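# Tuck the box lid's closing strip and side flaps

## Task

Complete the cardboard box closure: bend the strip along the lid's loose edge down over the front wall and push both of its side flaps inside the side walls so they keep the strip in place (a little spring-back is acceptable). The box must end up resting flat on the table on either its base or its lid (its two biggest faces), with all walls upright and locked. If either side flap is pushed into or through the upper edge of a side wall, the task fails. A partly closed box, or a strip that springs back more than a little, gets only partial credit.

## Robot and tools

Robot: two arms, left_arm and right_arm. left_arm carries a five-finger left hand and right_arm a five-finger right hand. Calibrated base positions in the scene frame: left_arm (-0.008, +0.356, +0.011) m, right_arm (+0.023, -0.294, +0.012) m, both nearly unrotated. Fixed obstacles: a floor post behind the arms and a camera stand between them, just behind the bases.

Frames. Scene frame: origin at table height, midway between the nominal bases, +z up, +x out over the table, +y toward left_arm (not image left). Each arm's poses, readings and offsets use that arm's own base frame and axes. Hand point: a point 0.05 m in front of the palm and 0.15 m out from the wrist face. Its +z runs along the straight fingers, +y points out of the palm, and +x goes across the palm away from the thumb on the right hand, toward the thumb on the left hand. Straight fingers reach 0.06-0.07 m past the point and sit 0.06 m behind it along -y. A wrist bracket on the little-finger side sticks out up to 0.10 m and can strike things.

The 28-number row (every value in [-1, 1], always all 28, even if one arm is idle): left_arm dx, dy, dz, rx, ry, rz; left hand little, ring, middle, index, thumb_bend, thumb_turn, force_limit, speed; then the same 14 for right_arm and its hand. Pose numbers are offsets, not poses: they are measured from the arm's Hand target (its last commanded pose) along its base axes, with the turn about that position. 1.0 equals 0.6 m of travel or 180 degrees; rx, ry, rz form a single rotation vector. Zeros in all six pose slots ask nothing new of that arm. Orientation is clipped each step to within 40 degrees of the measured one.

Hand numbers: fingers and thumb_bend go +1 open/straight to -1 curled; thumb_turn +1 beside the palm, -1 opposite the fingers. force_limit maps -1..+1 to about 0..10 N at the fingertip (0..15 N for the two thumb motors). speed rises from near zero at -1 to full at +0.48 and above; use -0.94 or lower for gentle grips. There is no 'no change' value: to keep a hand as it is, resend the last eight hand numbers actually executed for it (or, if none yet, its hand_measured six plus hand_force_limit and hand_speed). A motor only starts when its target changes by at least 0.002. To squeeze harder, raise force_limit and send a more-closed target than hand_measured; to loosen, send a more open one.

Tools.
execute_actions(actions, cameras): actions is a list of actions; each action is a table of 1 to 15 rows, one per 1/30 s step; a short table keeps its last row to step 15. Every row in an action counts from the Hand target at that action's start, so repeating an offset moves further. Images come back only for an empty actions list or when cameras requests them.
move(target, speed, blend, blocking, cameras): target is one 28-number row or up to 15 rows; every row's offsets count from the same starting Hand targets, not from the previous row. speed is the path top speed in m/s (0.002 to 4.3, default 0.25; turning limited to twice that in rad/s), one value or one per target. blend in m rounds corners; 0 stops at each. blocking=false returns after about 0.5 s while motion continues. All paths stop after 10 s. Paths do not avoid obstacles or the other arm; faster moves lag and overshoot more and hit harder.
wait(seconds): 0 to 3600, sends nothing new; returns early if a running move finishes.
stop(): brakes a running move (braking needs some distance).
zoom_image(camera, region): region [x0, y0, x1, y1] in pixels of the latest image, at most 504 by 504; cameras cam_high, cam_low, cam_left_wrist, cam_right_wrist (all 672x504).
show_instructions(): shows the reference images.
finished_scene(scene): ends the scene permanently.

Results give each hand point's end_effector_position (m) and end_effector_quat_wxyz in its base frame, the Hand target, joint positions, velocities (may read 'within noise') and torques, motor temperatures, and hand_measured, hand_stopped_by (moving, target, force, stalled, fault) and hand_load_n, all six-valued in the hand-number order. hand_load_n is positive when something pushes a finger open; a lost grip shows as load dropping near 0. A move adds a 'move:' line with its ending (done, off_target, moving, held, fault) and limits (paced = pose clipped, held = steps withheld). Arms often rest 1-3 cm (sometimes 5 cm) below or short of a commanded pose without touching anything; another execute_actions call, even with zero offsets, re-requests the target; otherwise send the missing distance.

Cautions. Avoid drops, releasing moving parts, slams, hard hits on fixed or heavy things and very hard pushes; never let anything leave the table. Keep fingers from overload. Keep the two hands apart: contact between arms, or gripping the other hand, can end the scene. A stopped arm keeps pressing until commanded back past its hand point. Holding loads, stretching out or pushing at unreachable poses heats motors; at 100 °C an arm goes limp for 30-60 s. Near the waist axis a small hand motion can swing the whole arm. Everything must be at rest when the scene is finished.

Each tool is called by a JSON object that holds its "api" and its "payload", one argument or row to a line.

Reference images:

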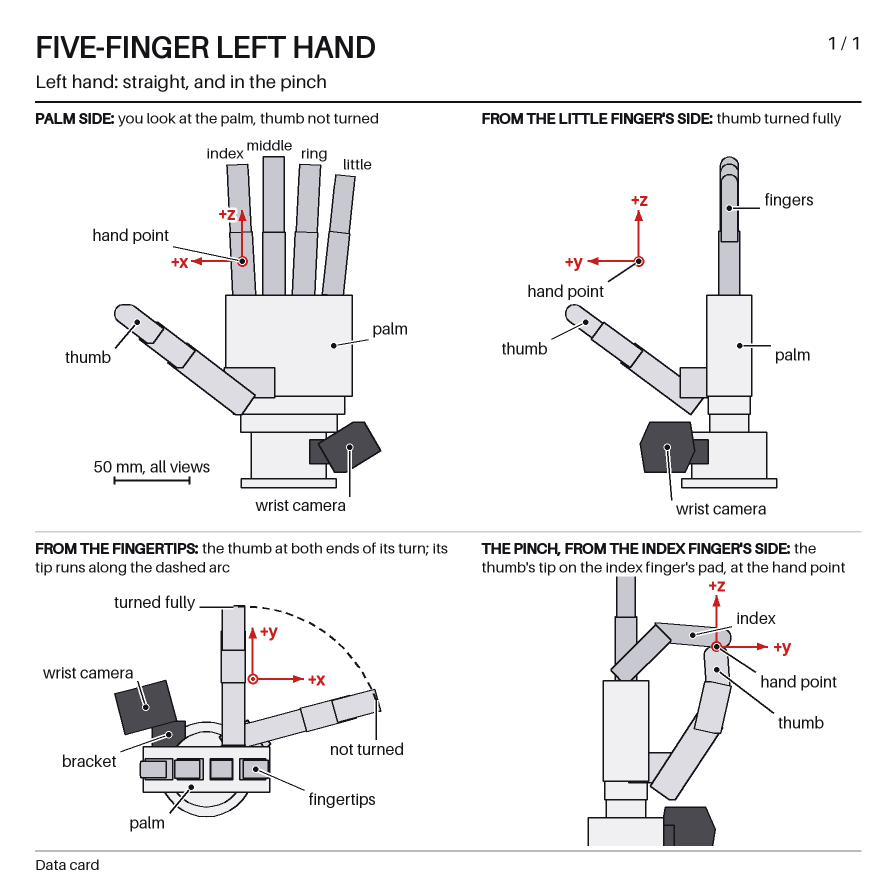

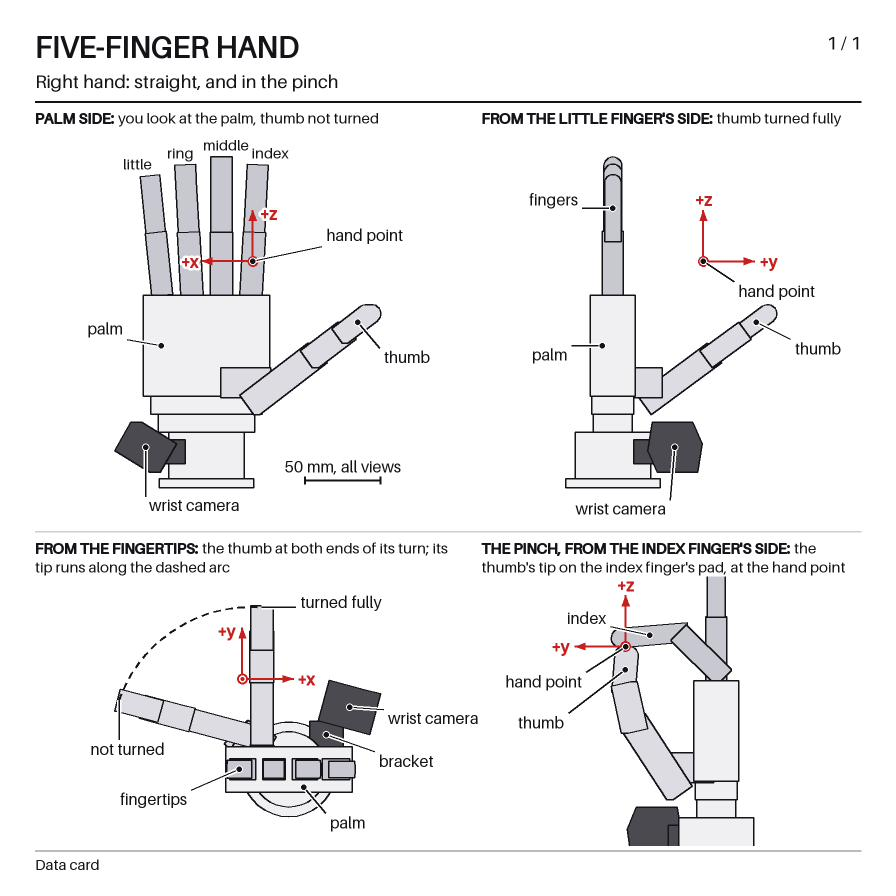

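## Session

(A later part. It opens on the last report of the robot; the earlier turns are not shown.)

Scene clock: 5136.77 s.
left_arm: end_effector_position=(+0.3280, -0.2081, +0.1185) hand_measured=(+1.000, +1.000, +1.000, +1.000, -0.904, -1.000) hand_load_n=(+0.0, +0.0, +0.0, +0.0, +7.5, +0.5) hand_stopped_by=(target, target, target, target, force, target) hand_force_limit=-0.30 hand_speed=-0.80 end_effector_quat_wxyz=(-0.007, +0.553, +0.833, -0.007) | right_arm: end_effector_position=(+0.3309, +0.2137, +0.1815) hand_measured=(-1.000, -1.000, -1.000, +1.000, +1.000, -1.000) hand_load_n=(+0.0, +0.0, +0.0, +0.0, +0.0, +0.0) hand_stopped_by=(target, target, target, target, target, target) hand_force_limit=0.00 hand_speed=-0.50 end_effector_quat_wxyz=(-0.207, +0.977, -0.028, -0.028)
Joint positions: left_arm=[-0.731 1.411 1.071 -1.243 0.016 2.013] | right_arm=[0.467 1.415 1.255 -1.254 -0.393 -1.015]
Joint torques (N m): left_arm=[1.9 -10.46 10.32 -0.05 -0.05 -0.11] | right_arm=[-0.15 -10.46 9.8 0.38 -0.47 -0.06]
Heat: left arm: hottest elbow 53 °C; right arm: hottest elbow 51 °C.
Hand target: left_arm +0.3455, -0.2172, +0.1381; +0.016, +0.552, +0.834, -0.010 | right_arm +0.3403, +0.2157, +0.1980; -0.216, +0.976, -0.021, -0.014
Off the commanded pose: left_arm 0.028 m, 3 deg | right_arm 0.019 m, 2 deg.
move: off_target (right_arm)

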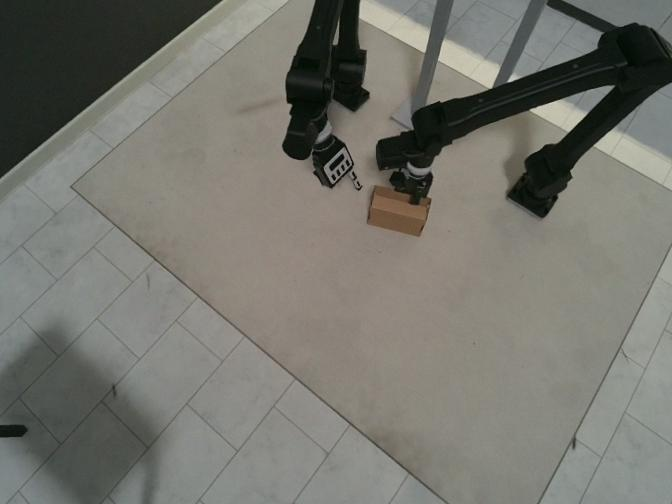

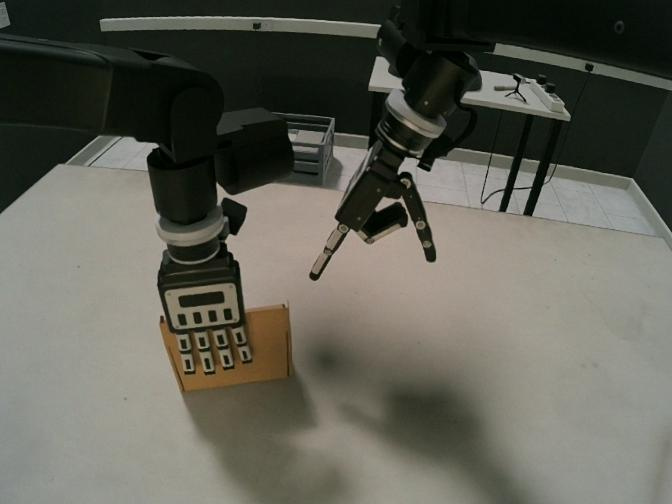

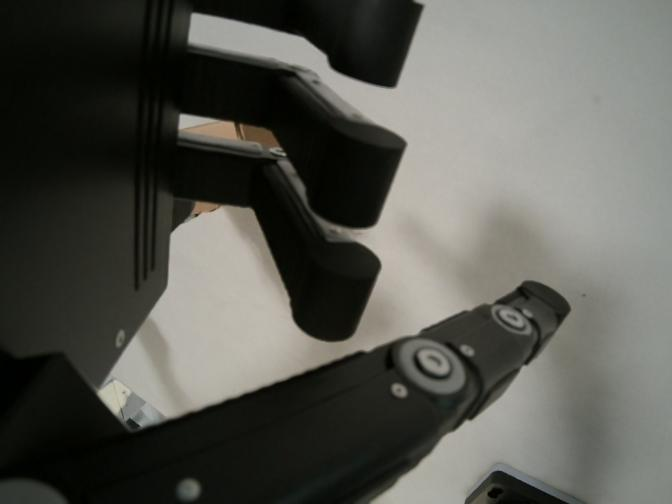

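{"api": "move", "payload": {
  "target": [
    [0,0,0,0,0,0,1,1,1,1,-0.95,-1,-0.3,-0.8, -0.0042,0.002,-0.1033,0,0,0,-1,-1,-1,1,1,-1,0,-0.5]
  ],
  "speed": 0.05,
  "cameras": ["cam_high","cam_low"]
}}

{"api": "zoom_image", "payload": {
  "camera": "cam_high",
  "region": [350, 176, 386, 212]
}}

{"api": "zoom_image", "payload": {
  "camera": "cam_low",
  "region": [260, 270, 310, 320]
}}

Scene clock: 5186.00 s.
left_arm: end_effector_position=(+0.3280, -0.2081, +0.1185) hand_measured=(+1.000, +1.000, +1.000, +1.000, -0.904, -1.000) hand_load_n=(+0.0, +0.0, +0.0, +0.0, +8.0, +0.5) hand_stopped_by=(target, target, target, target, force, target) hand_force_limit=-0.30 hand_speed=-0.80 end_effector_quat_wxyz=(-0.007, +0.553, +0.833, -0.007) | right_arm: end_effector_position=(+0.3335, +0.2149, +0.1400) hand_measured=(-1.000, -1.000, -1.000, +1.000, +1.000, -1.000) hand_load_n=(+0.0, +0.0, -0.5, +0.0, +0.0, +0.0) hand_stopped_by=(target, target, target, target, target, target) hand_force_limit=0.00 hand_speed=-0.50 end_effector_quat_wxyz=(-0.214, +0.976, -0.025, -0.016)
Joint positions: left_arm=[-0.731 1.411 1.071 -1.243 0.016 2.013] | right_arm=[0.467 1.425 1.155 -1.114 -0.393 -1.016]
Joint torques (N m): left_arm=[1.9 -10.46 10.32 -0.05 -0.05 -0.11] | right_arm=[0.26 -8.94 7.04 1.51 -0.45 -0.01]
Heat: left arm: hottest elbow 54 °C; right arm: hottest elbow 51 °C.
Hand target: left_arm +0.3455, -0.2172, +0.1381; +0.016, +0.552, +0.834, -0.010 | right_arm +0.3378, +0.2169, +0.1361; -0.216, +0.976, -0.021, -0.014
Off the commanded pose: left_arm 0.028 m, 3 deg | right_arm 0.006 m, 1 deg.
move: done

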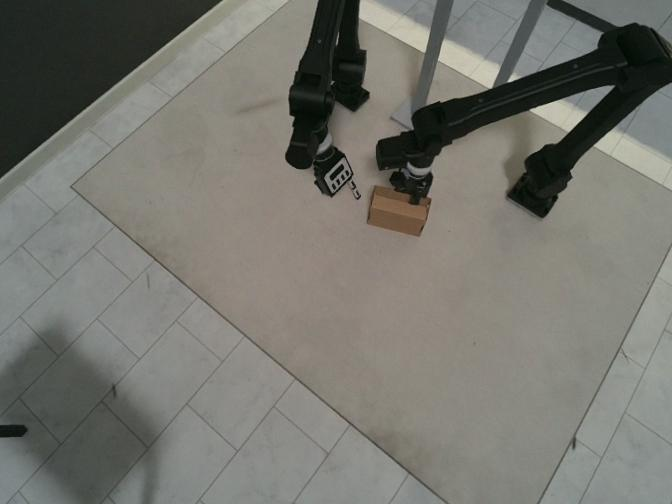

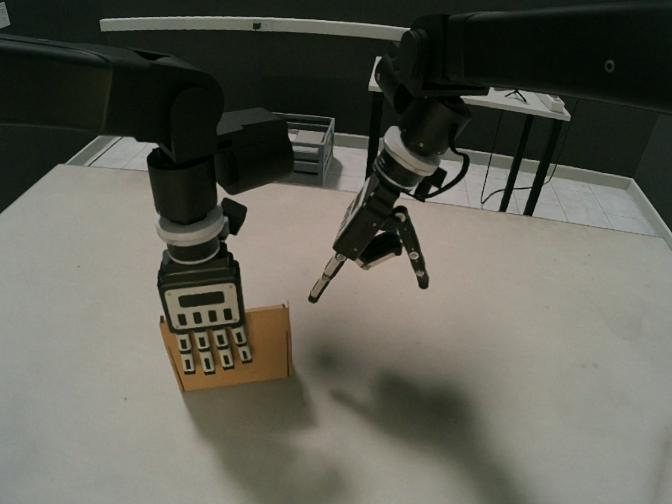

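Scaled by 14.000 from the camera's image (finer frame: 960x720).

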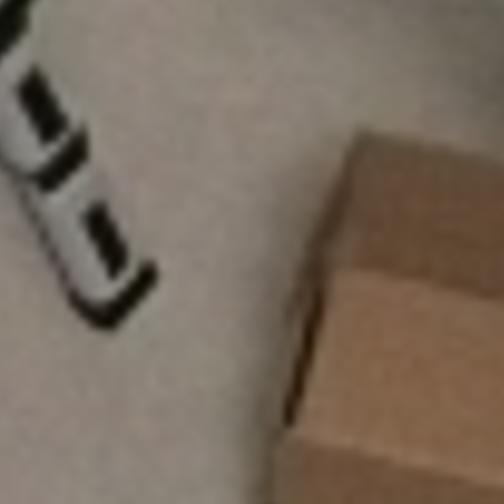

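Scaled by 10.080 from the camera's image (finer frame: 960x720).

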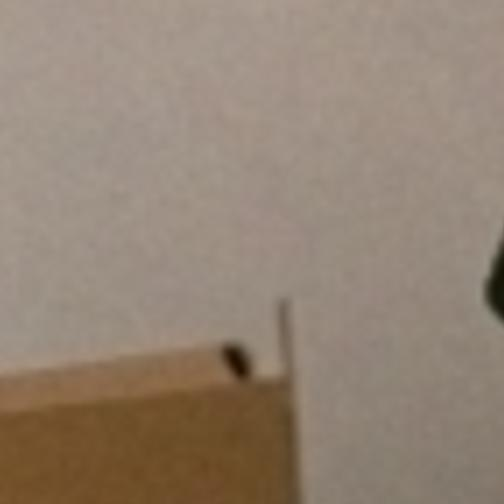

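{"api": "move", "payload": {
  "target": [
    [0,0,0,0,0,0,1,1,1,1,-0.95,-1,-0.3,-0.8, 0.0,0.037,-0.003,0,0,0,-1,-1,-1,1,1,-1,0,-0.5]
  ],
  "speed": 0.03,
  "cameras": ["cam_high","cam_low"]
}}

{"api": "zoom_image", "payload": {
  "camera": "cam_high",
  "region": [350, 176, 386, 212]
}}

Scene clock: 5196.50 s.
left_arm: end_effector_position=(+0.3280, -0.2081, +0.1185) hand_measured=(+1.000, +1.000, +1.000, +1.000, -0.904, -1.000) hand_load_n=(+0.0, +0.0, +0.5, +0.0, +7.5, +0.5) hand_stopped_by=(target, target, target, target, force, target) hand_force_limit=-0.30 hand_speed=-0.80 end_effector_quat_wxyz=(-0.007, +0.553, +0.833, -0.007) | right_arm: end_effector_position=(+0.3292, +0.2310, +0.1319) hand_measured=(-1.000, -1.000, -1.000, +1.000, +1.000, -1.000) hand_load_n=(+0.0, +0.0, +0.0, -0.5, +0.0, +0.0) hand_stopped_by=(target, target, target, target, target, target) hand_force_limit=0.00 hand_speed=-0.50 end_effector_quat_wxyz=(-0.213, +0.977, -0.020, -0.022)
Joint positions: left_arm=[-0.731 1.411 1.071 -1.243 0.016 2.013] | right_arm=[0.505 1.447 1.155 -1.091 -0.39 -0.987]
Joint torques (N m): left_arm=[1.9 -10.46 10.32 -0.05 -0.05 -0.11] | right_arm=[0.91 -9.05 8.46 1.52 -0.21 0.17]
Heat: left arm: hottest elbow 54 °C; right arm: hottest elbow 50 °C.
Hand target: left_arm +0.3455, -0.2172, +0.1381; +0.016, +0.552, +0.834, -0.010 | right_arm +0.3378, +0.2391, +0.1343; -0.216, +0.976, -0.021, -0.013
Off the commanded pose: left_arm 0.028 m, 3 deg | right_arm 0.012 m, 1 deg.
move: off_target (right_arm)

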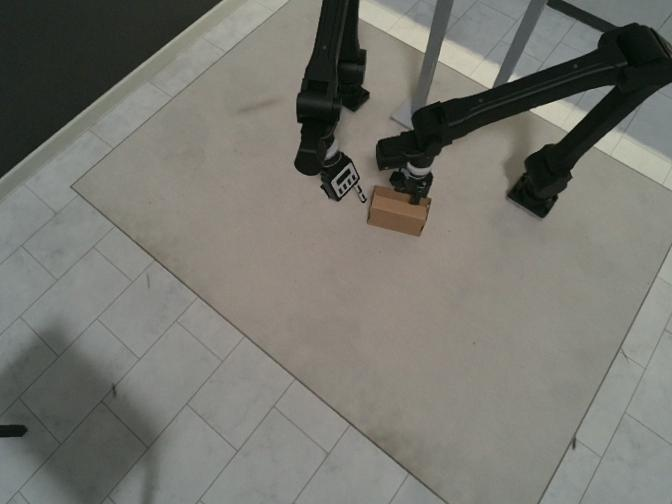

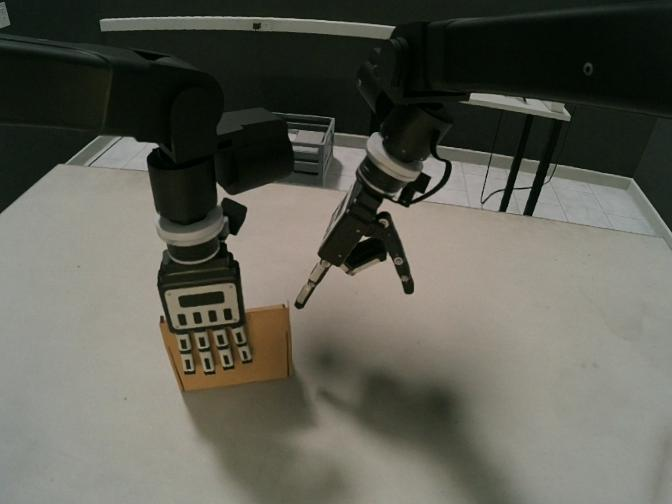

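Scaled by 14.000 from the camera's image (finer frame: 960x720).

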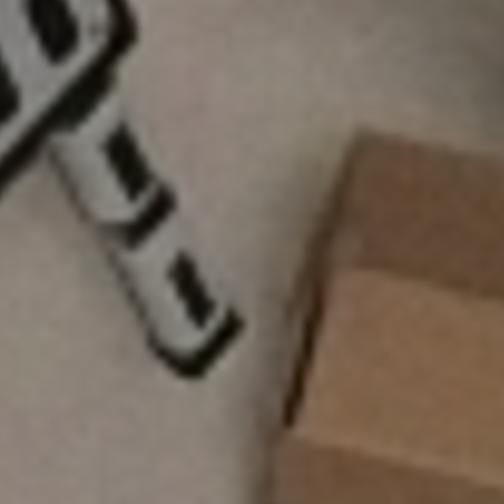

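{"api": "move", "payload": {
  "target": [
    [0,0,0,0,0,0,1,1,1,1,-0.95,-1,-0.3,-0.8, -0.010,0.024,0.022,0,0,0,-1,-1,-1,1,1,-1,0,-0.5]
  ],
  "speed": 0.03,
  "cameras": ["cam_high","cam_low"]
}}

{"api": "zoom_image", "payload": {
  "camera": "cam_high",
  "region": [350, 176, 386, 212]
}}

{"api": "zoom_image", "payload": {
  "camera": "cam_low",
  "region": [260, 270, 310, 320]
}}

Scene clock: 5207.97 s.
left_arm: end_effector_position=(+0.3280, -0.2081, +0.1185) hand_measured=(+1.000, +1.000, +1.000, +1.000, -0.904, -1.000) hand_load_n=(+0.0, +0.0, -0.5, +0.0, +7.5, +0.0) hand_stopped_by=(target, target, target, target, force, target) hand_force_limit=-0.30 hand_speed=-0.80 end_effector_quat_wxyz=(-0.007, +0.553, +0.833, -0.007) | right_arm: end_effector_position=(+0.3236, +0.2449, +0.1368) hand_measured=(-1.000, -1.000, -1.000, +1.000, +1.000, -1.000) hand_load_n=(+0.0, +0.5, +0.0, +0.0, +0.0, +0.0) hand_stopped_by=(target, target, target, target, target, target) hand_force_limit=0.00 hand_speed=-0.50 end_effector_quat_wxyz=(-0.212, +0.977, -0.021, -0.022)
Joint positions: left_arm=[-0.731 1.411 1.071 -1.243 0.016 2.013] | right_arm=[0.541 1.447 1.168 -1.091 -0.382 -0.949]
Joint torques (N m): left_arm=[1.96 -10.52 10.3 -0.05 -0.05 -0.11] | right_arm=[0.97 -9.64 9.57 0.73 -0.22 0.17]
Heat: left arm: hottest elbow 54 °C; right arm: hottest elbow 50 °C.
Hand target: left_arm +0.3455, -0.2172, +0.1381; +0.016, +0.552, +0.834, -0.010 | right_arm +0.3318, +0.2536, +0.1475; -0.216, +0.976, -0.021, -0.013
Off the commanded pose: left_arm 0.028 m, 3 deg | right_arm 0.016 m, 1 deg.
move: off_target (right_arm)

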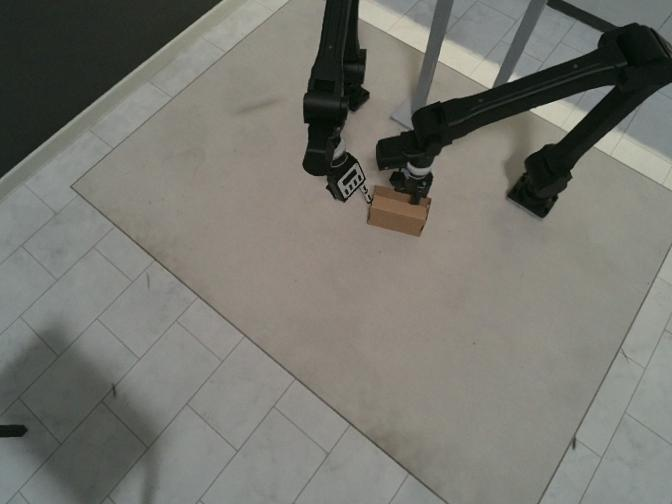

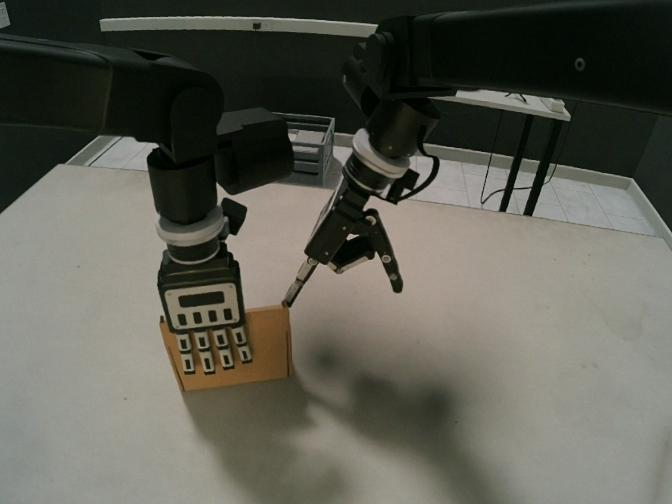

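Scaled by 14.000 from the camera's image (finer frame: 960x720).

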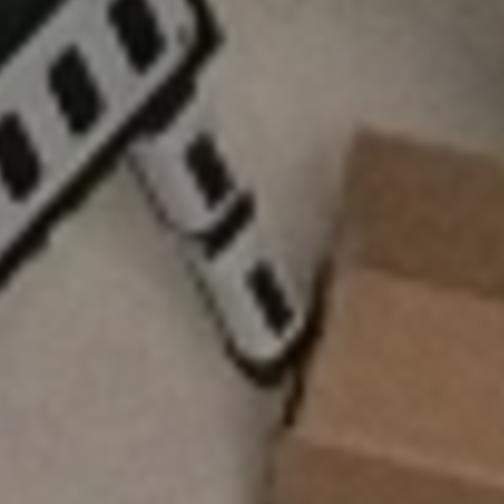

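Scaled by 10.080 from the camera's image (finer frame: 960x720).

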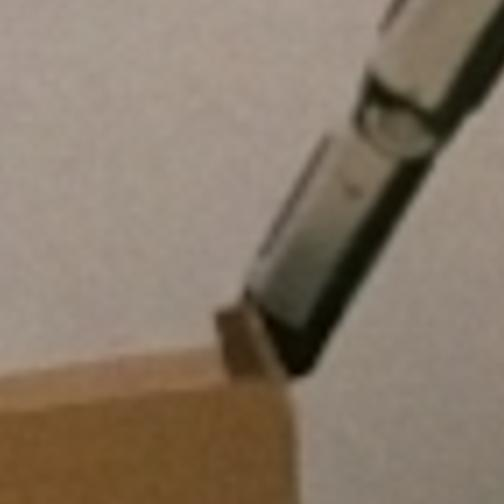

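{"api": "move", "payload": {
  "target": [
    [0,0,0,0,0,0,1,1,1,1,-0.95,-1,-0.3,-0.8, -0.0045,0.0125,0.0,0,0,0,-1,-1,-1,1,1,-1,0,-0.5]
  ],
  "speed": 0.03,
  "cameras": ["cam_high","cam_low"]
}}

{"api": "zoom_image", "payload": {
  "camera": "cam_high",
  "region": [350, 176, 386, 212]
}}

{"api": "zoom_image", "payload": {
  "camera": "cam_low",
  "region": [260, 270, 310, 320]
}}

Scene clock: 5218.40 s.
left_arm: end_effector_position=(+0.3280, -0.2081, +0.1185) hand_measured=(+1.000, +1.000, +1.000, +1.000, -0.904, -1.000) hand_load_n=(+0.0, +0.0, +0.0, +0.0, +7.5, +0.5) hand_stopped_by=(target, target, target, target, force, target) hand_force_limit=-0.30 hand_speed=-0.80 end_effector_quat_wxyz=(-0.007, +0.553, +0.833, -0.007) | right_arm: end_effector_position=(+0.3188, +0.2511, +0.1375) hand_measured=(-1.000, -1.000, -1.000, +1.000, +1.000, -1.000) hand_load_n=(+0.0, +0.0, +0.0, +0.0, +0.0, +0.0) hand_stopped_by=(target, target, target, target, target, target) hand_force_limit=0.00 hand_speed=-0.50 end_effector_quat_wxyz=(-0.210, +0.977, -0.021, -0.024)
Joint positions: left_arm=[-0.731 1.411 1.071 -1.243 0.016 2.013] | right_arm=[0.56 1.447 1.169 -1.091 -0.378 -0.93]
Joint torques (N m): left_arm=[1.9 -10.46 10.32 -0.05 -0.05 -0.11] | right_arm=[0.85 -9.41 9.68 1.02 -0.22 0.17]
Heat: left arm: hottest elbow 54 °C; right arm: hottest elbow 51 °C.
Hand target: left_arm +0.3455, -0.2172, +0.1381; +0.016, +0.552, +0.834, -0.010 | right_arm +0.3290, +0.2610, +0.1475; -0.216, +0.976, -0.021, -0.014
Off the commanded pose: left_arm 0.028 m, 3 deg | right_arm 0.018 m, 1 deg.
move: off_target (right_arm)

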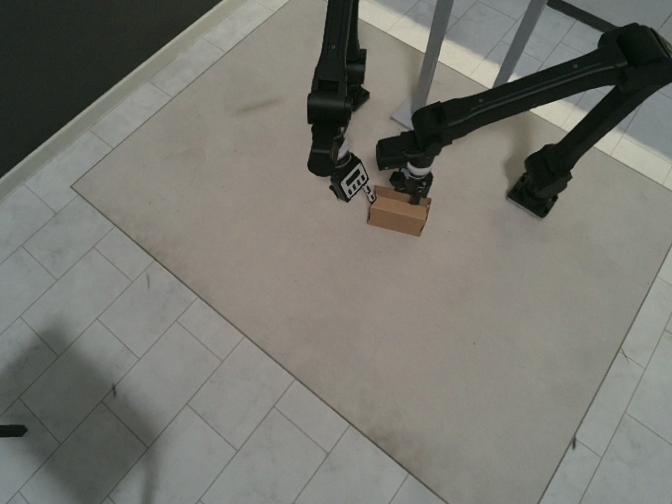

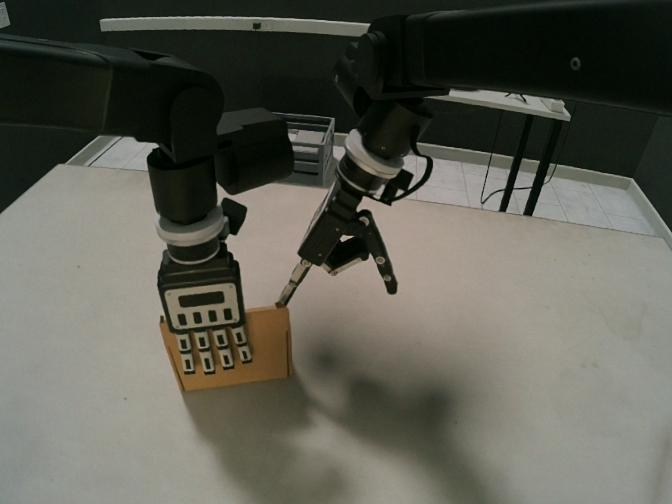

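Scaled by 14.000 from the camera's image (finer frame: 960x720).

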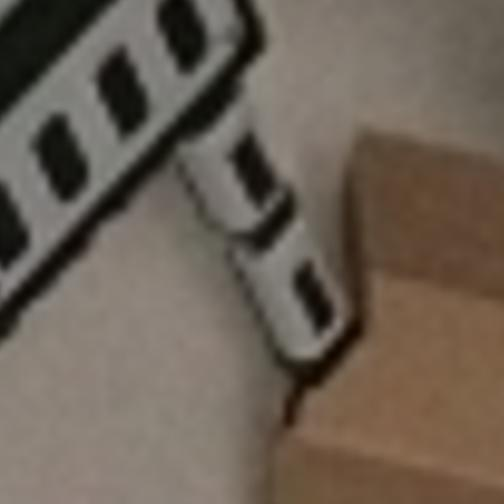

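Scaled by 10.080 from the camera's image (finer frame: 960x720).

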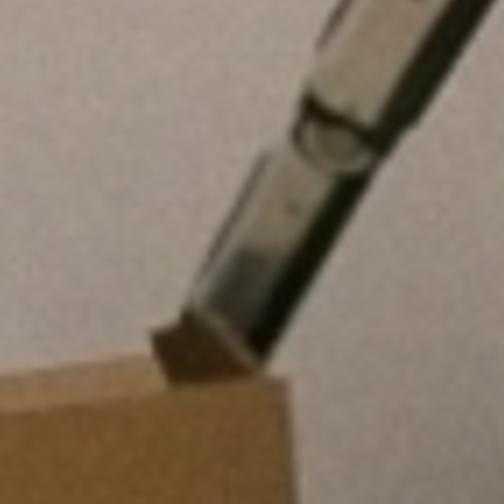

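{"api": "move", "payload": {
  "target": [
    [0,0,0,0,0,0,1,1,1,1,-0.95,-1,-0.3,-0.8, 0.02,-0.065,0.02,0,0,0,-1,-1,-1,1,1,-1,0,-0.5]
  ],
  "speed": 0.04,
  "cameras": ["cam_high","cam_low"]
}}

{"api": "zoom_image", "payload": {
  "camera": "cam_high",
  "region": [350, 176, 386, 212]
}}

{"api": "zoom_image", "payload": {
  "camera": "cam_low",
  "region": [260, 270, 310, 320]
}}

Scene clock: 5225.07 s.
left_arm: end_effector_position=(+0.3280, -0.2081, +0.1185) hand_measured=(+1.000, +1.000, +1.000, +1.000, -0.904, -1.000) hand_load_n=(+0.0, +0.0, +0.0, +0.0, +7.5, +0.5) hand_stopped_by=(target, target, target, target, force, target) hand_force_limit=-0.30 hand_speed=-0.80 end_effector_quat_wxyz=(-0.007, +0.553, +0.833, -0.007) | right_arm: end_effector_position=(+0.3303, +0.2194, +0.1433) hand_measured=(-1.000, -1.000, -1.000, +1.000, +1.000, -1.000) hand_load_n=(+0.0, +0.0, +0.0, +0.0, +0.0, +0.0) hand_stopped_by=(target, target, target, target, target, target) hand_force_limit=0.00 hand_speed=-0.50 end_effector_quat_wxyz=(-0.207, +0.977, -0.027, -0.028)
Joint positions: left_arm=[-0.731 1.411 1.071 -1.243 0.016 2.013] | right_arm=[0.48 1.441 1.178 -1.146 -0.391 -1.002]
Joint torques (N m): left_arm=[1.9 -10.46 10.32 -0.05 -0.05 -0.11] | right_arm=[-0.15 -10.58 9.61 0.39 -0.47 -0.04]
Heat: left arm: hottest elbow 54 °C; right arm: hottest elbow 52 °C.
Hand target: left_arm +0.3455, -0.2172, +0.1381; +0.016, +0.552, +0.834, -0.010 | right_arm +0.3411, +0.2221, +0.1594; -0.216, +0.976, -0.021, -0.014
Off the commanded pose: left_arm 0.028 m, 3 deg | right_arm 0.020 m, 2 deg.
move: off_target (right_arm)

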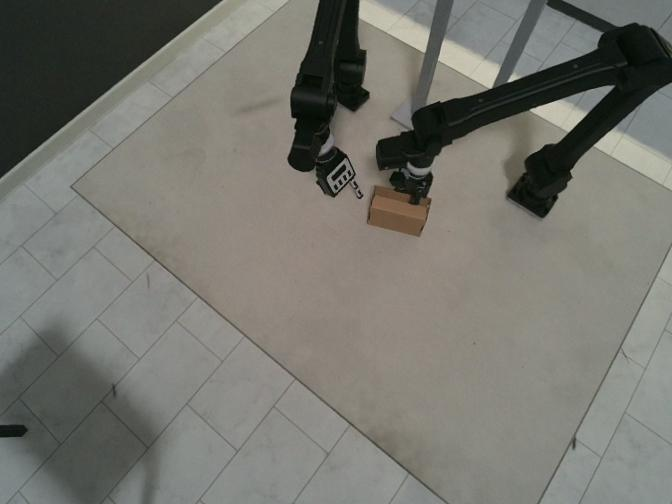

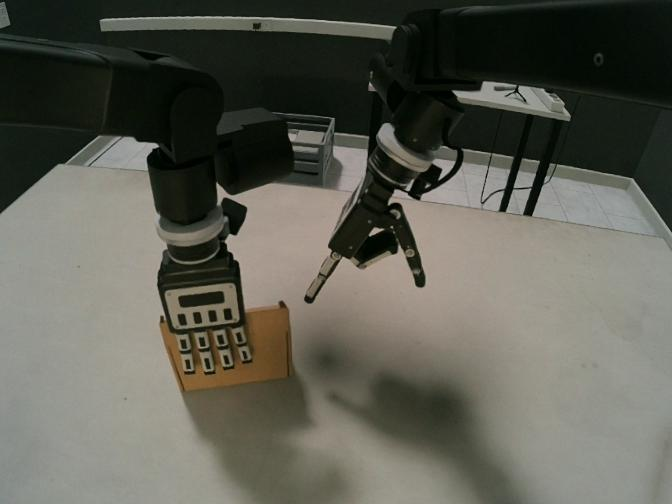

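Scaled by 14.000 from the camera's image (finer frame: 960x720).

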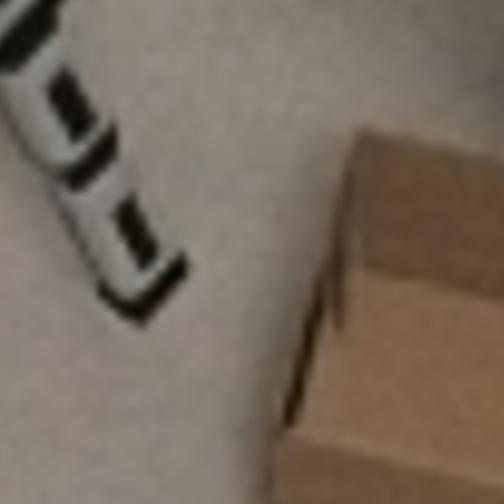

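Scaled by 10.080 from the camera's image (finer frame: 960x720).

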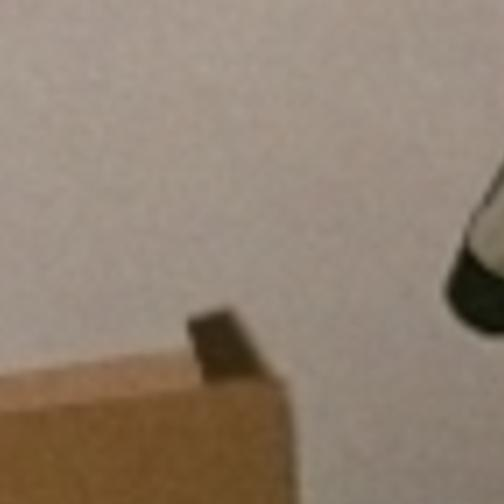

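{"api": "move", "payload": {
  "target": [
    [0,0,0,0,0,0,1,1,1,1,-0.95,-1,-0.3,-0.8, 0.010,0.005,0.032,0,0,0,-1,-1,-1,1,1,-1,0,-0.5],
    [0,0,0,0,0,0,1,1,1,1,-0.95,-1,-0.3,-0.8, -0.006,0.050,0.032,0,0,0,-1,-1,-1,1,1,-1,0,-0.5]
  ],
  "speed": 0.04,
  "cameras": ["cam_high","cam_low"]
}}

{"api": "zoom_image", "payload": {
  "camera": "cam_high",
  "region": [350, 176, 386, 212]
}}

{"api": "zoom_image", "payload": {
  "camera": "cam_low",
  "region": [260, 270, 310, 320]
}}

Scene clock: 5243.40 s.
left_arm: end_effector_position=(+0.3280, -0.2081, +0.1185) hand_measured=(+1.000, +1.000, +1.000, +1.000, -0.904, -1.000) hand_load_n=(+0.0, +0.0, +0.0, -0.5, +7.5, +0.5) hand_stopped_by=(target, target, target, target, force, target) hand_force_limit=-0.30 hand_speed=-0.80 end_effector_quat_wxyz=(-0.007, +0.553, +0.833, -0.007) | right_arm: end_effector_position=(+0.3249, +0.2413, +0.1680) hand_measured=(-1.000, -1.000, -1.000, +1.000, +1.000, -1.000) hand_load_n=(+0.0, +0.0, +0.0, +0.0, +0.0, +0.0) hand_stopped_by=(target, target, target, target, target, target) hand_force_limit=0.00 hand_speed=-0.50 end_effector_quat_wxyz=(-0.207, +0.978, -0.022, -0.030)
Joint positions: left_arm=[-0.731 1.411 1.071 -1.243 0.016 2.013] | right_arm=[0.532 1.441 1.244 -1.198 -0.385 -0.959]
Joint torques (N m): left_arm=[1.9 -10.46 10.3 -0.05 -0.05 -0.11] | right_arm=[0.85 -9.58 9.8 1.46 -0.21 0.19]
Heat: left arm: hottest elbow 54 °C; right arm: hottest elbow 52 °C.
Hand target: left_arm +0.3455, -0.2172, +0.1381; +0.016, +0.552, +0.834, -0.010 | right_arm +0.3375, +0.2521, +0.1786; -0.216, +0.976, -0.021, -0.014
Off the commanded pose: left_arm 0.028 m, 3 deg | right_arm 0.020 m, 2 deg.
move: off_target (right_arm)

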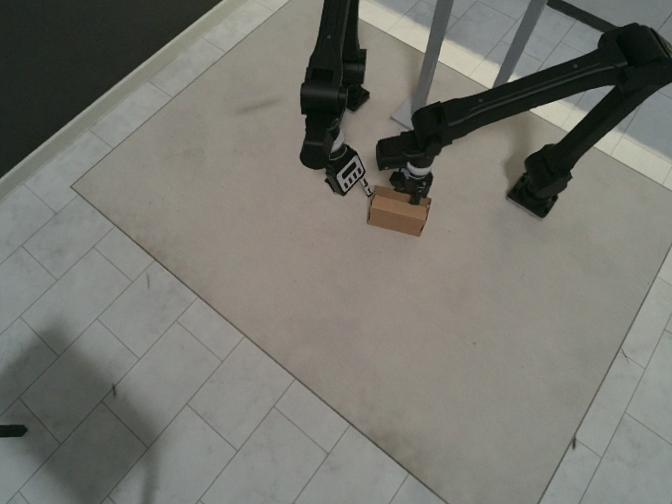

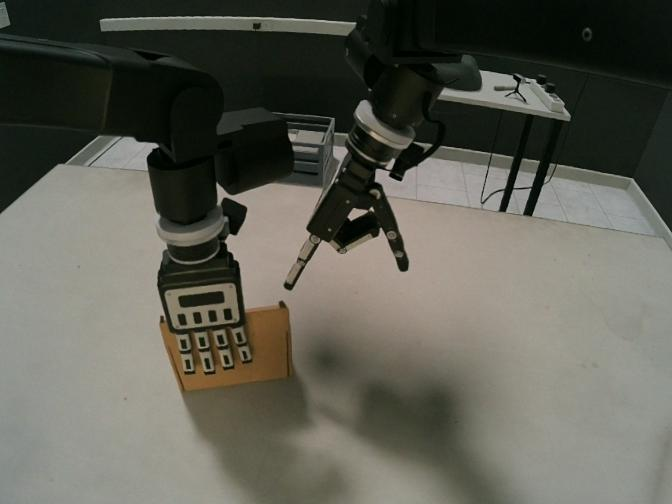

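Scaled by 14.000 from the camera's image (finer frame: 960x720).

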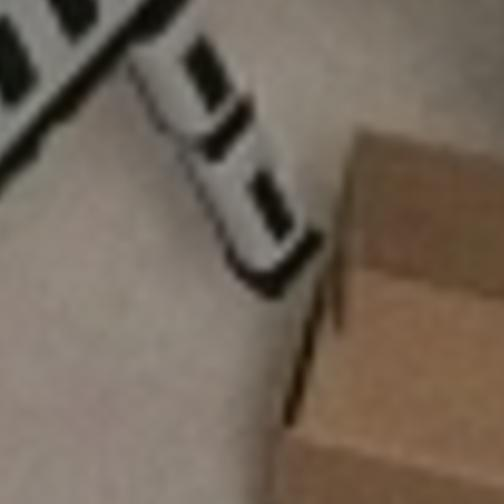

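Scaled by 10.080 from the camera's image (finer frame: 960x720).

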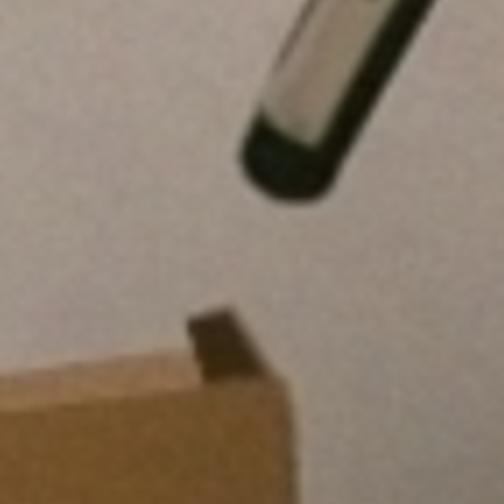

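{"api": "move", "payload": {
  "target": [
    [0,0,0,0,0,0,1,1,1,1,-0.95,-1,-0.3,-0.8, -0.020,0.052,-0.012,0,0,0,-1,-1,-1,1,1,-1,0,-0.5]
  ],
  "speed": 0.04,
  "cameras": ["cam_high","cam_low"]
}}

{"api": "zoom_image", "payload": {
  "camera": "cam_high",
  "region": [350, 176, 386, 212]
}}

{"api": "zoom_image", "payload": {
  "camera": "cam_low",
  "region": [260, 270, 310, 320]
}}

Scene clock: 5252.67 s.
left_arm: end_effector_position=(+0.3280, -0.2081, +0.1185) hand_measured=(+1.000, +1.000, +1.000, +1.000, -0.904, -1.000) hand_load_n=(+0.0, +0.0, +0.0, +0.0, +7.5, +0.5) hand_stopped_by=(target, target, target, target, force, target) hand_force_limit=-0.30 hand_speed=-0.80 end_effector_quat_wxyz=(-0.007, +0.553, +0.833, -0.007) | right_arm: end_effector_position=(+0.3141, +0.2716, +0.1643) hand_measured=(-1.000, -1.000, -1.000, +1.000, +1.000, -1.000) hand_load_n=(+0.0, +0.0, +0.0, +0.0, +0.0, +0.0) hand_stopped_by=(target, target, target, target, target, target) hand_force_limit=0.00 hand_speed=-0.50 end_effector_quat_wxyz=(-0.208, +0.978, -0.021, -0.027)
Joint positions: left_arm=[-0.731 1.411 1.071 -1.243 0.016 2.013] | right_arm=[0.606 1.451 1.244 -1.152 -0.368 -0.881]
Joint torques (N m): left_arm=[1.9 -10.46 10.32 -0.05 -0.05 -0.11] | right_arm=[0.85 -9.29 9.59 1.58 -0.2 0.16]
Heat: left arm: hottest elbow 54 °C; right arm: hottest elbow 51 °C.
Hand target: left_arm +0.3455, -0.2172, +0.1381; +0.016, +0.552, +0.834, -0.010 | right_arm +0.3256, +0.2833, +0.1714; -0.216, +0.976, -0.021, -0.014
Off the commanded pose: left_arm 0.028 m, 3 deg | right_arm 0.018 m, 2 deg.
move: off_target (right_arm)

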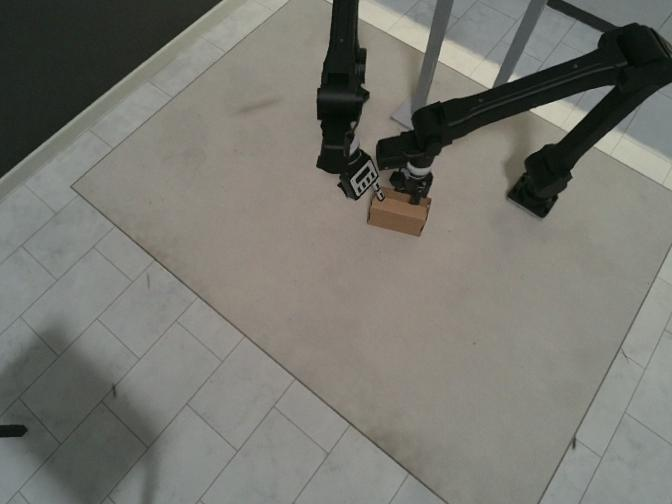

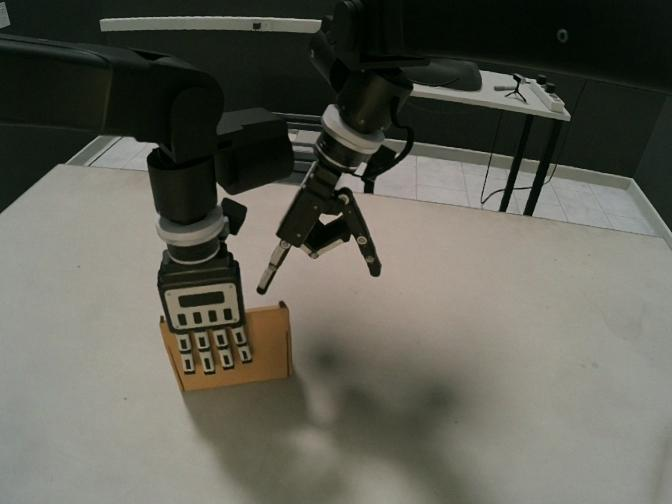

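Scaled by 14.000 from the camera's image (finer frame: 960x720).

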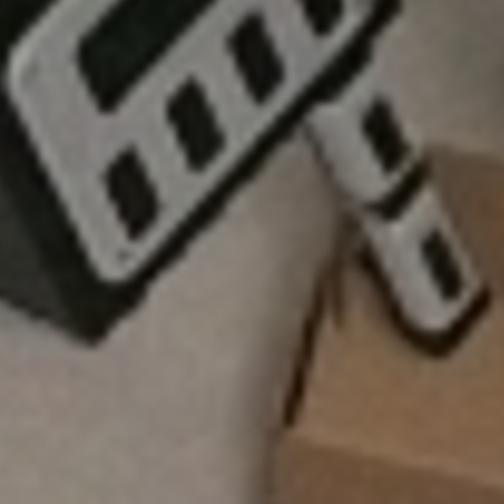

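Scaled by 10.080 from the camera's image (finer frame: 960x720).

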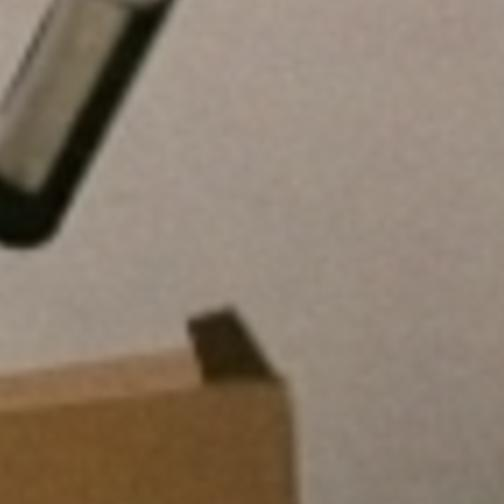

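{"api": "move", "payload": {
  "target": [
    [0,0,0,0,0,0,1,1,1,1,-0.95,-1,-0.3,-0.8, -0.0193,-0.0147,-0.0707,0,0,0,-1,-1,-1,1,1,-1,0,-0.5]
  ],
  "speed": 0.03,
  "cameras": ["cam_high","cam_low"]
}}

{"api": "zoom_image", "payload": {
  "camera": "cam_high",
  "region": [350, 176, 386, 212]
}}

{"api": "zoom_image", "payload": {
  "camera": "cam_low",
  "region": [260, 270, 310, 320]
}}

Scene clock: 5261.83 s.
left_arm: end_effector_position=(+0.3280, -0.2081, +0.1185) hand_measured=(+1.000, +1.000, +1.000, +1.000, -0.904, -1.000) hand_load_n=(+0.0, +0.0, +0.0, +0.0, +7.5, +0.5) hand_stopped_by=(target, target, target, target, force, target) hand_force_limit=-0.30 hand_speed=-0.80 end_effector_quat_wxyz=(-0.007, +0.553, +0.833, -0.007) | right_arm: end_effector_position=(+0.3123, +0.2704, +0.1308) hand_measured=(-1.000, -1.000, -1.000, +1.000, +1.000, -1.000) hand_load_n=(+0.0, +0.0, -0.5, +0.0, +0.0, +0.0) hand_stopped_by=(target, target, target, target, target, target) hand_force_limit=0.00 hand_speed=-0.50 end_effector_quat_wxyz=(-0.215, +0.976, -0.019, -0.017)
Joint positions: left_arm=[-0.731 1.411 1.071 -1.243 0.016 2.013] | right_arm=[0.606 1.451 1.154 -1.038 -0.368 -0.881]
Joint torques (N m): left_arm=[1.9 -10.46 10.32 -0.05 -0.05 -0.11] | right_arm=[0.79 -9.76 7.02 1.62 -0.2 0.16]
Heat: left arm: hottest elbow 54 °C; right arm: hottest elbow 51 °C.
Hand target: left_arm +0.3455, -0.2172, +0.1381; +0.016, +0.552, +0.834, -0.010 | right_arm +0.3140, +0.2744, +0.1290; -0.216, +0.976, -0.021, -0.014
Off the commanded pose: left_arm 0.028 m, 3 deg | right_arm 0.005 m, 1 deg.
move: done

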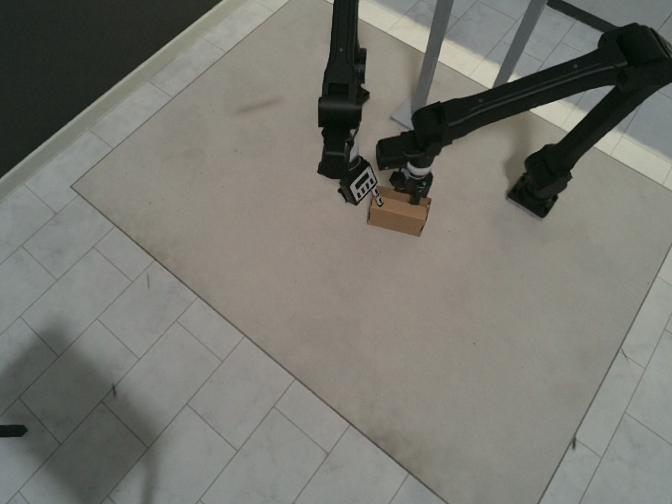

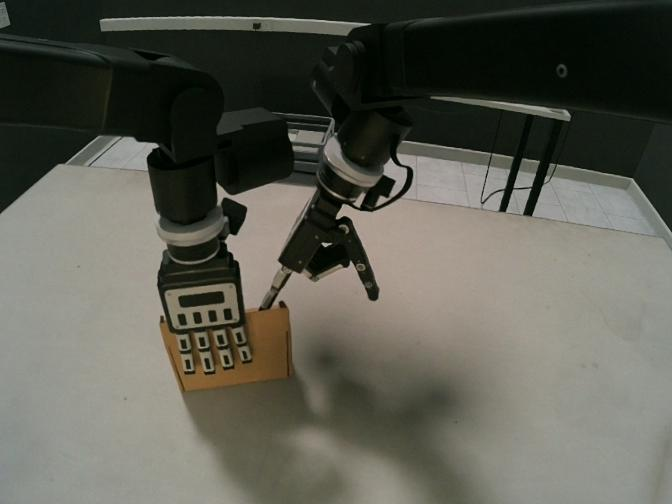

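Scaled by 14.000 from the camera's image (finer frame: 960x720).

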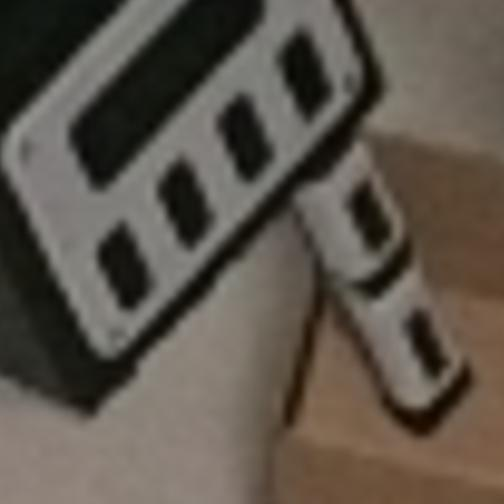

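Scaled by 10.080 from the camera's image (finer frame: 960x720).

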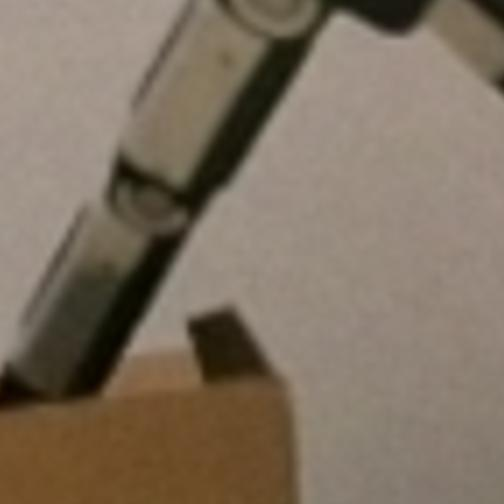

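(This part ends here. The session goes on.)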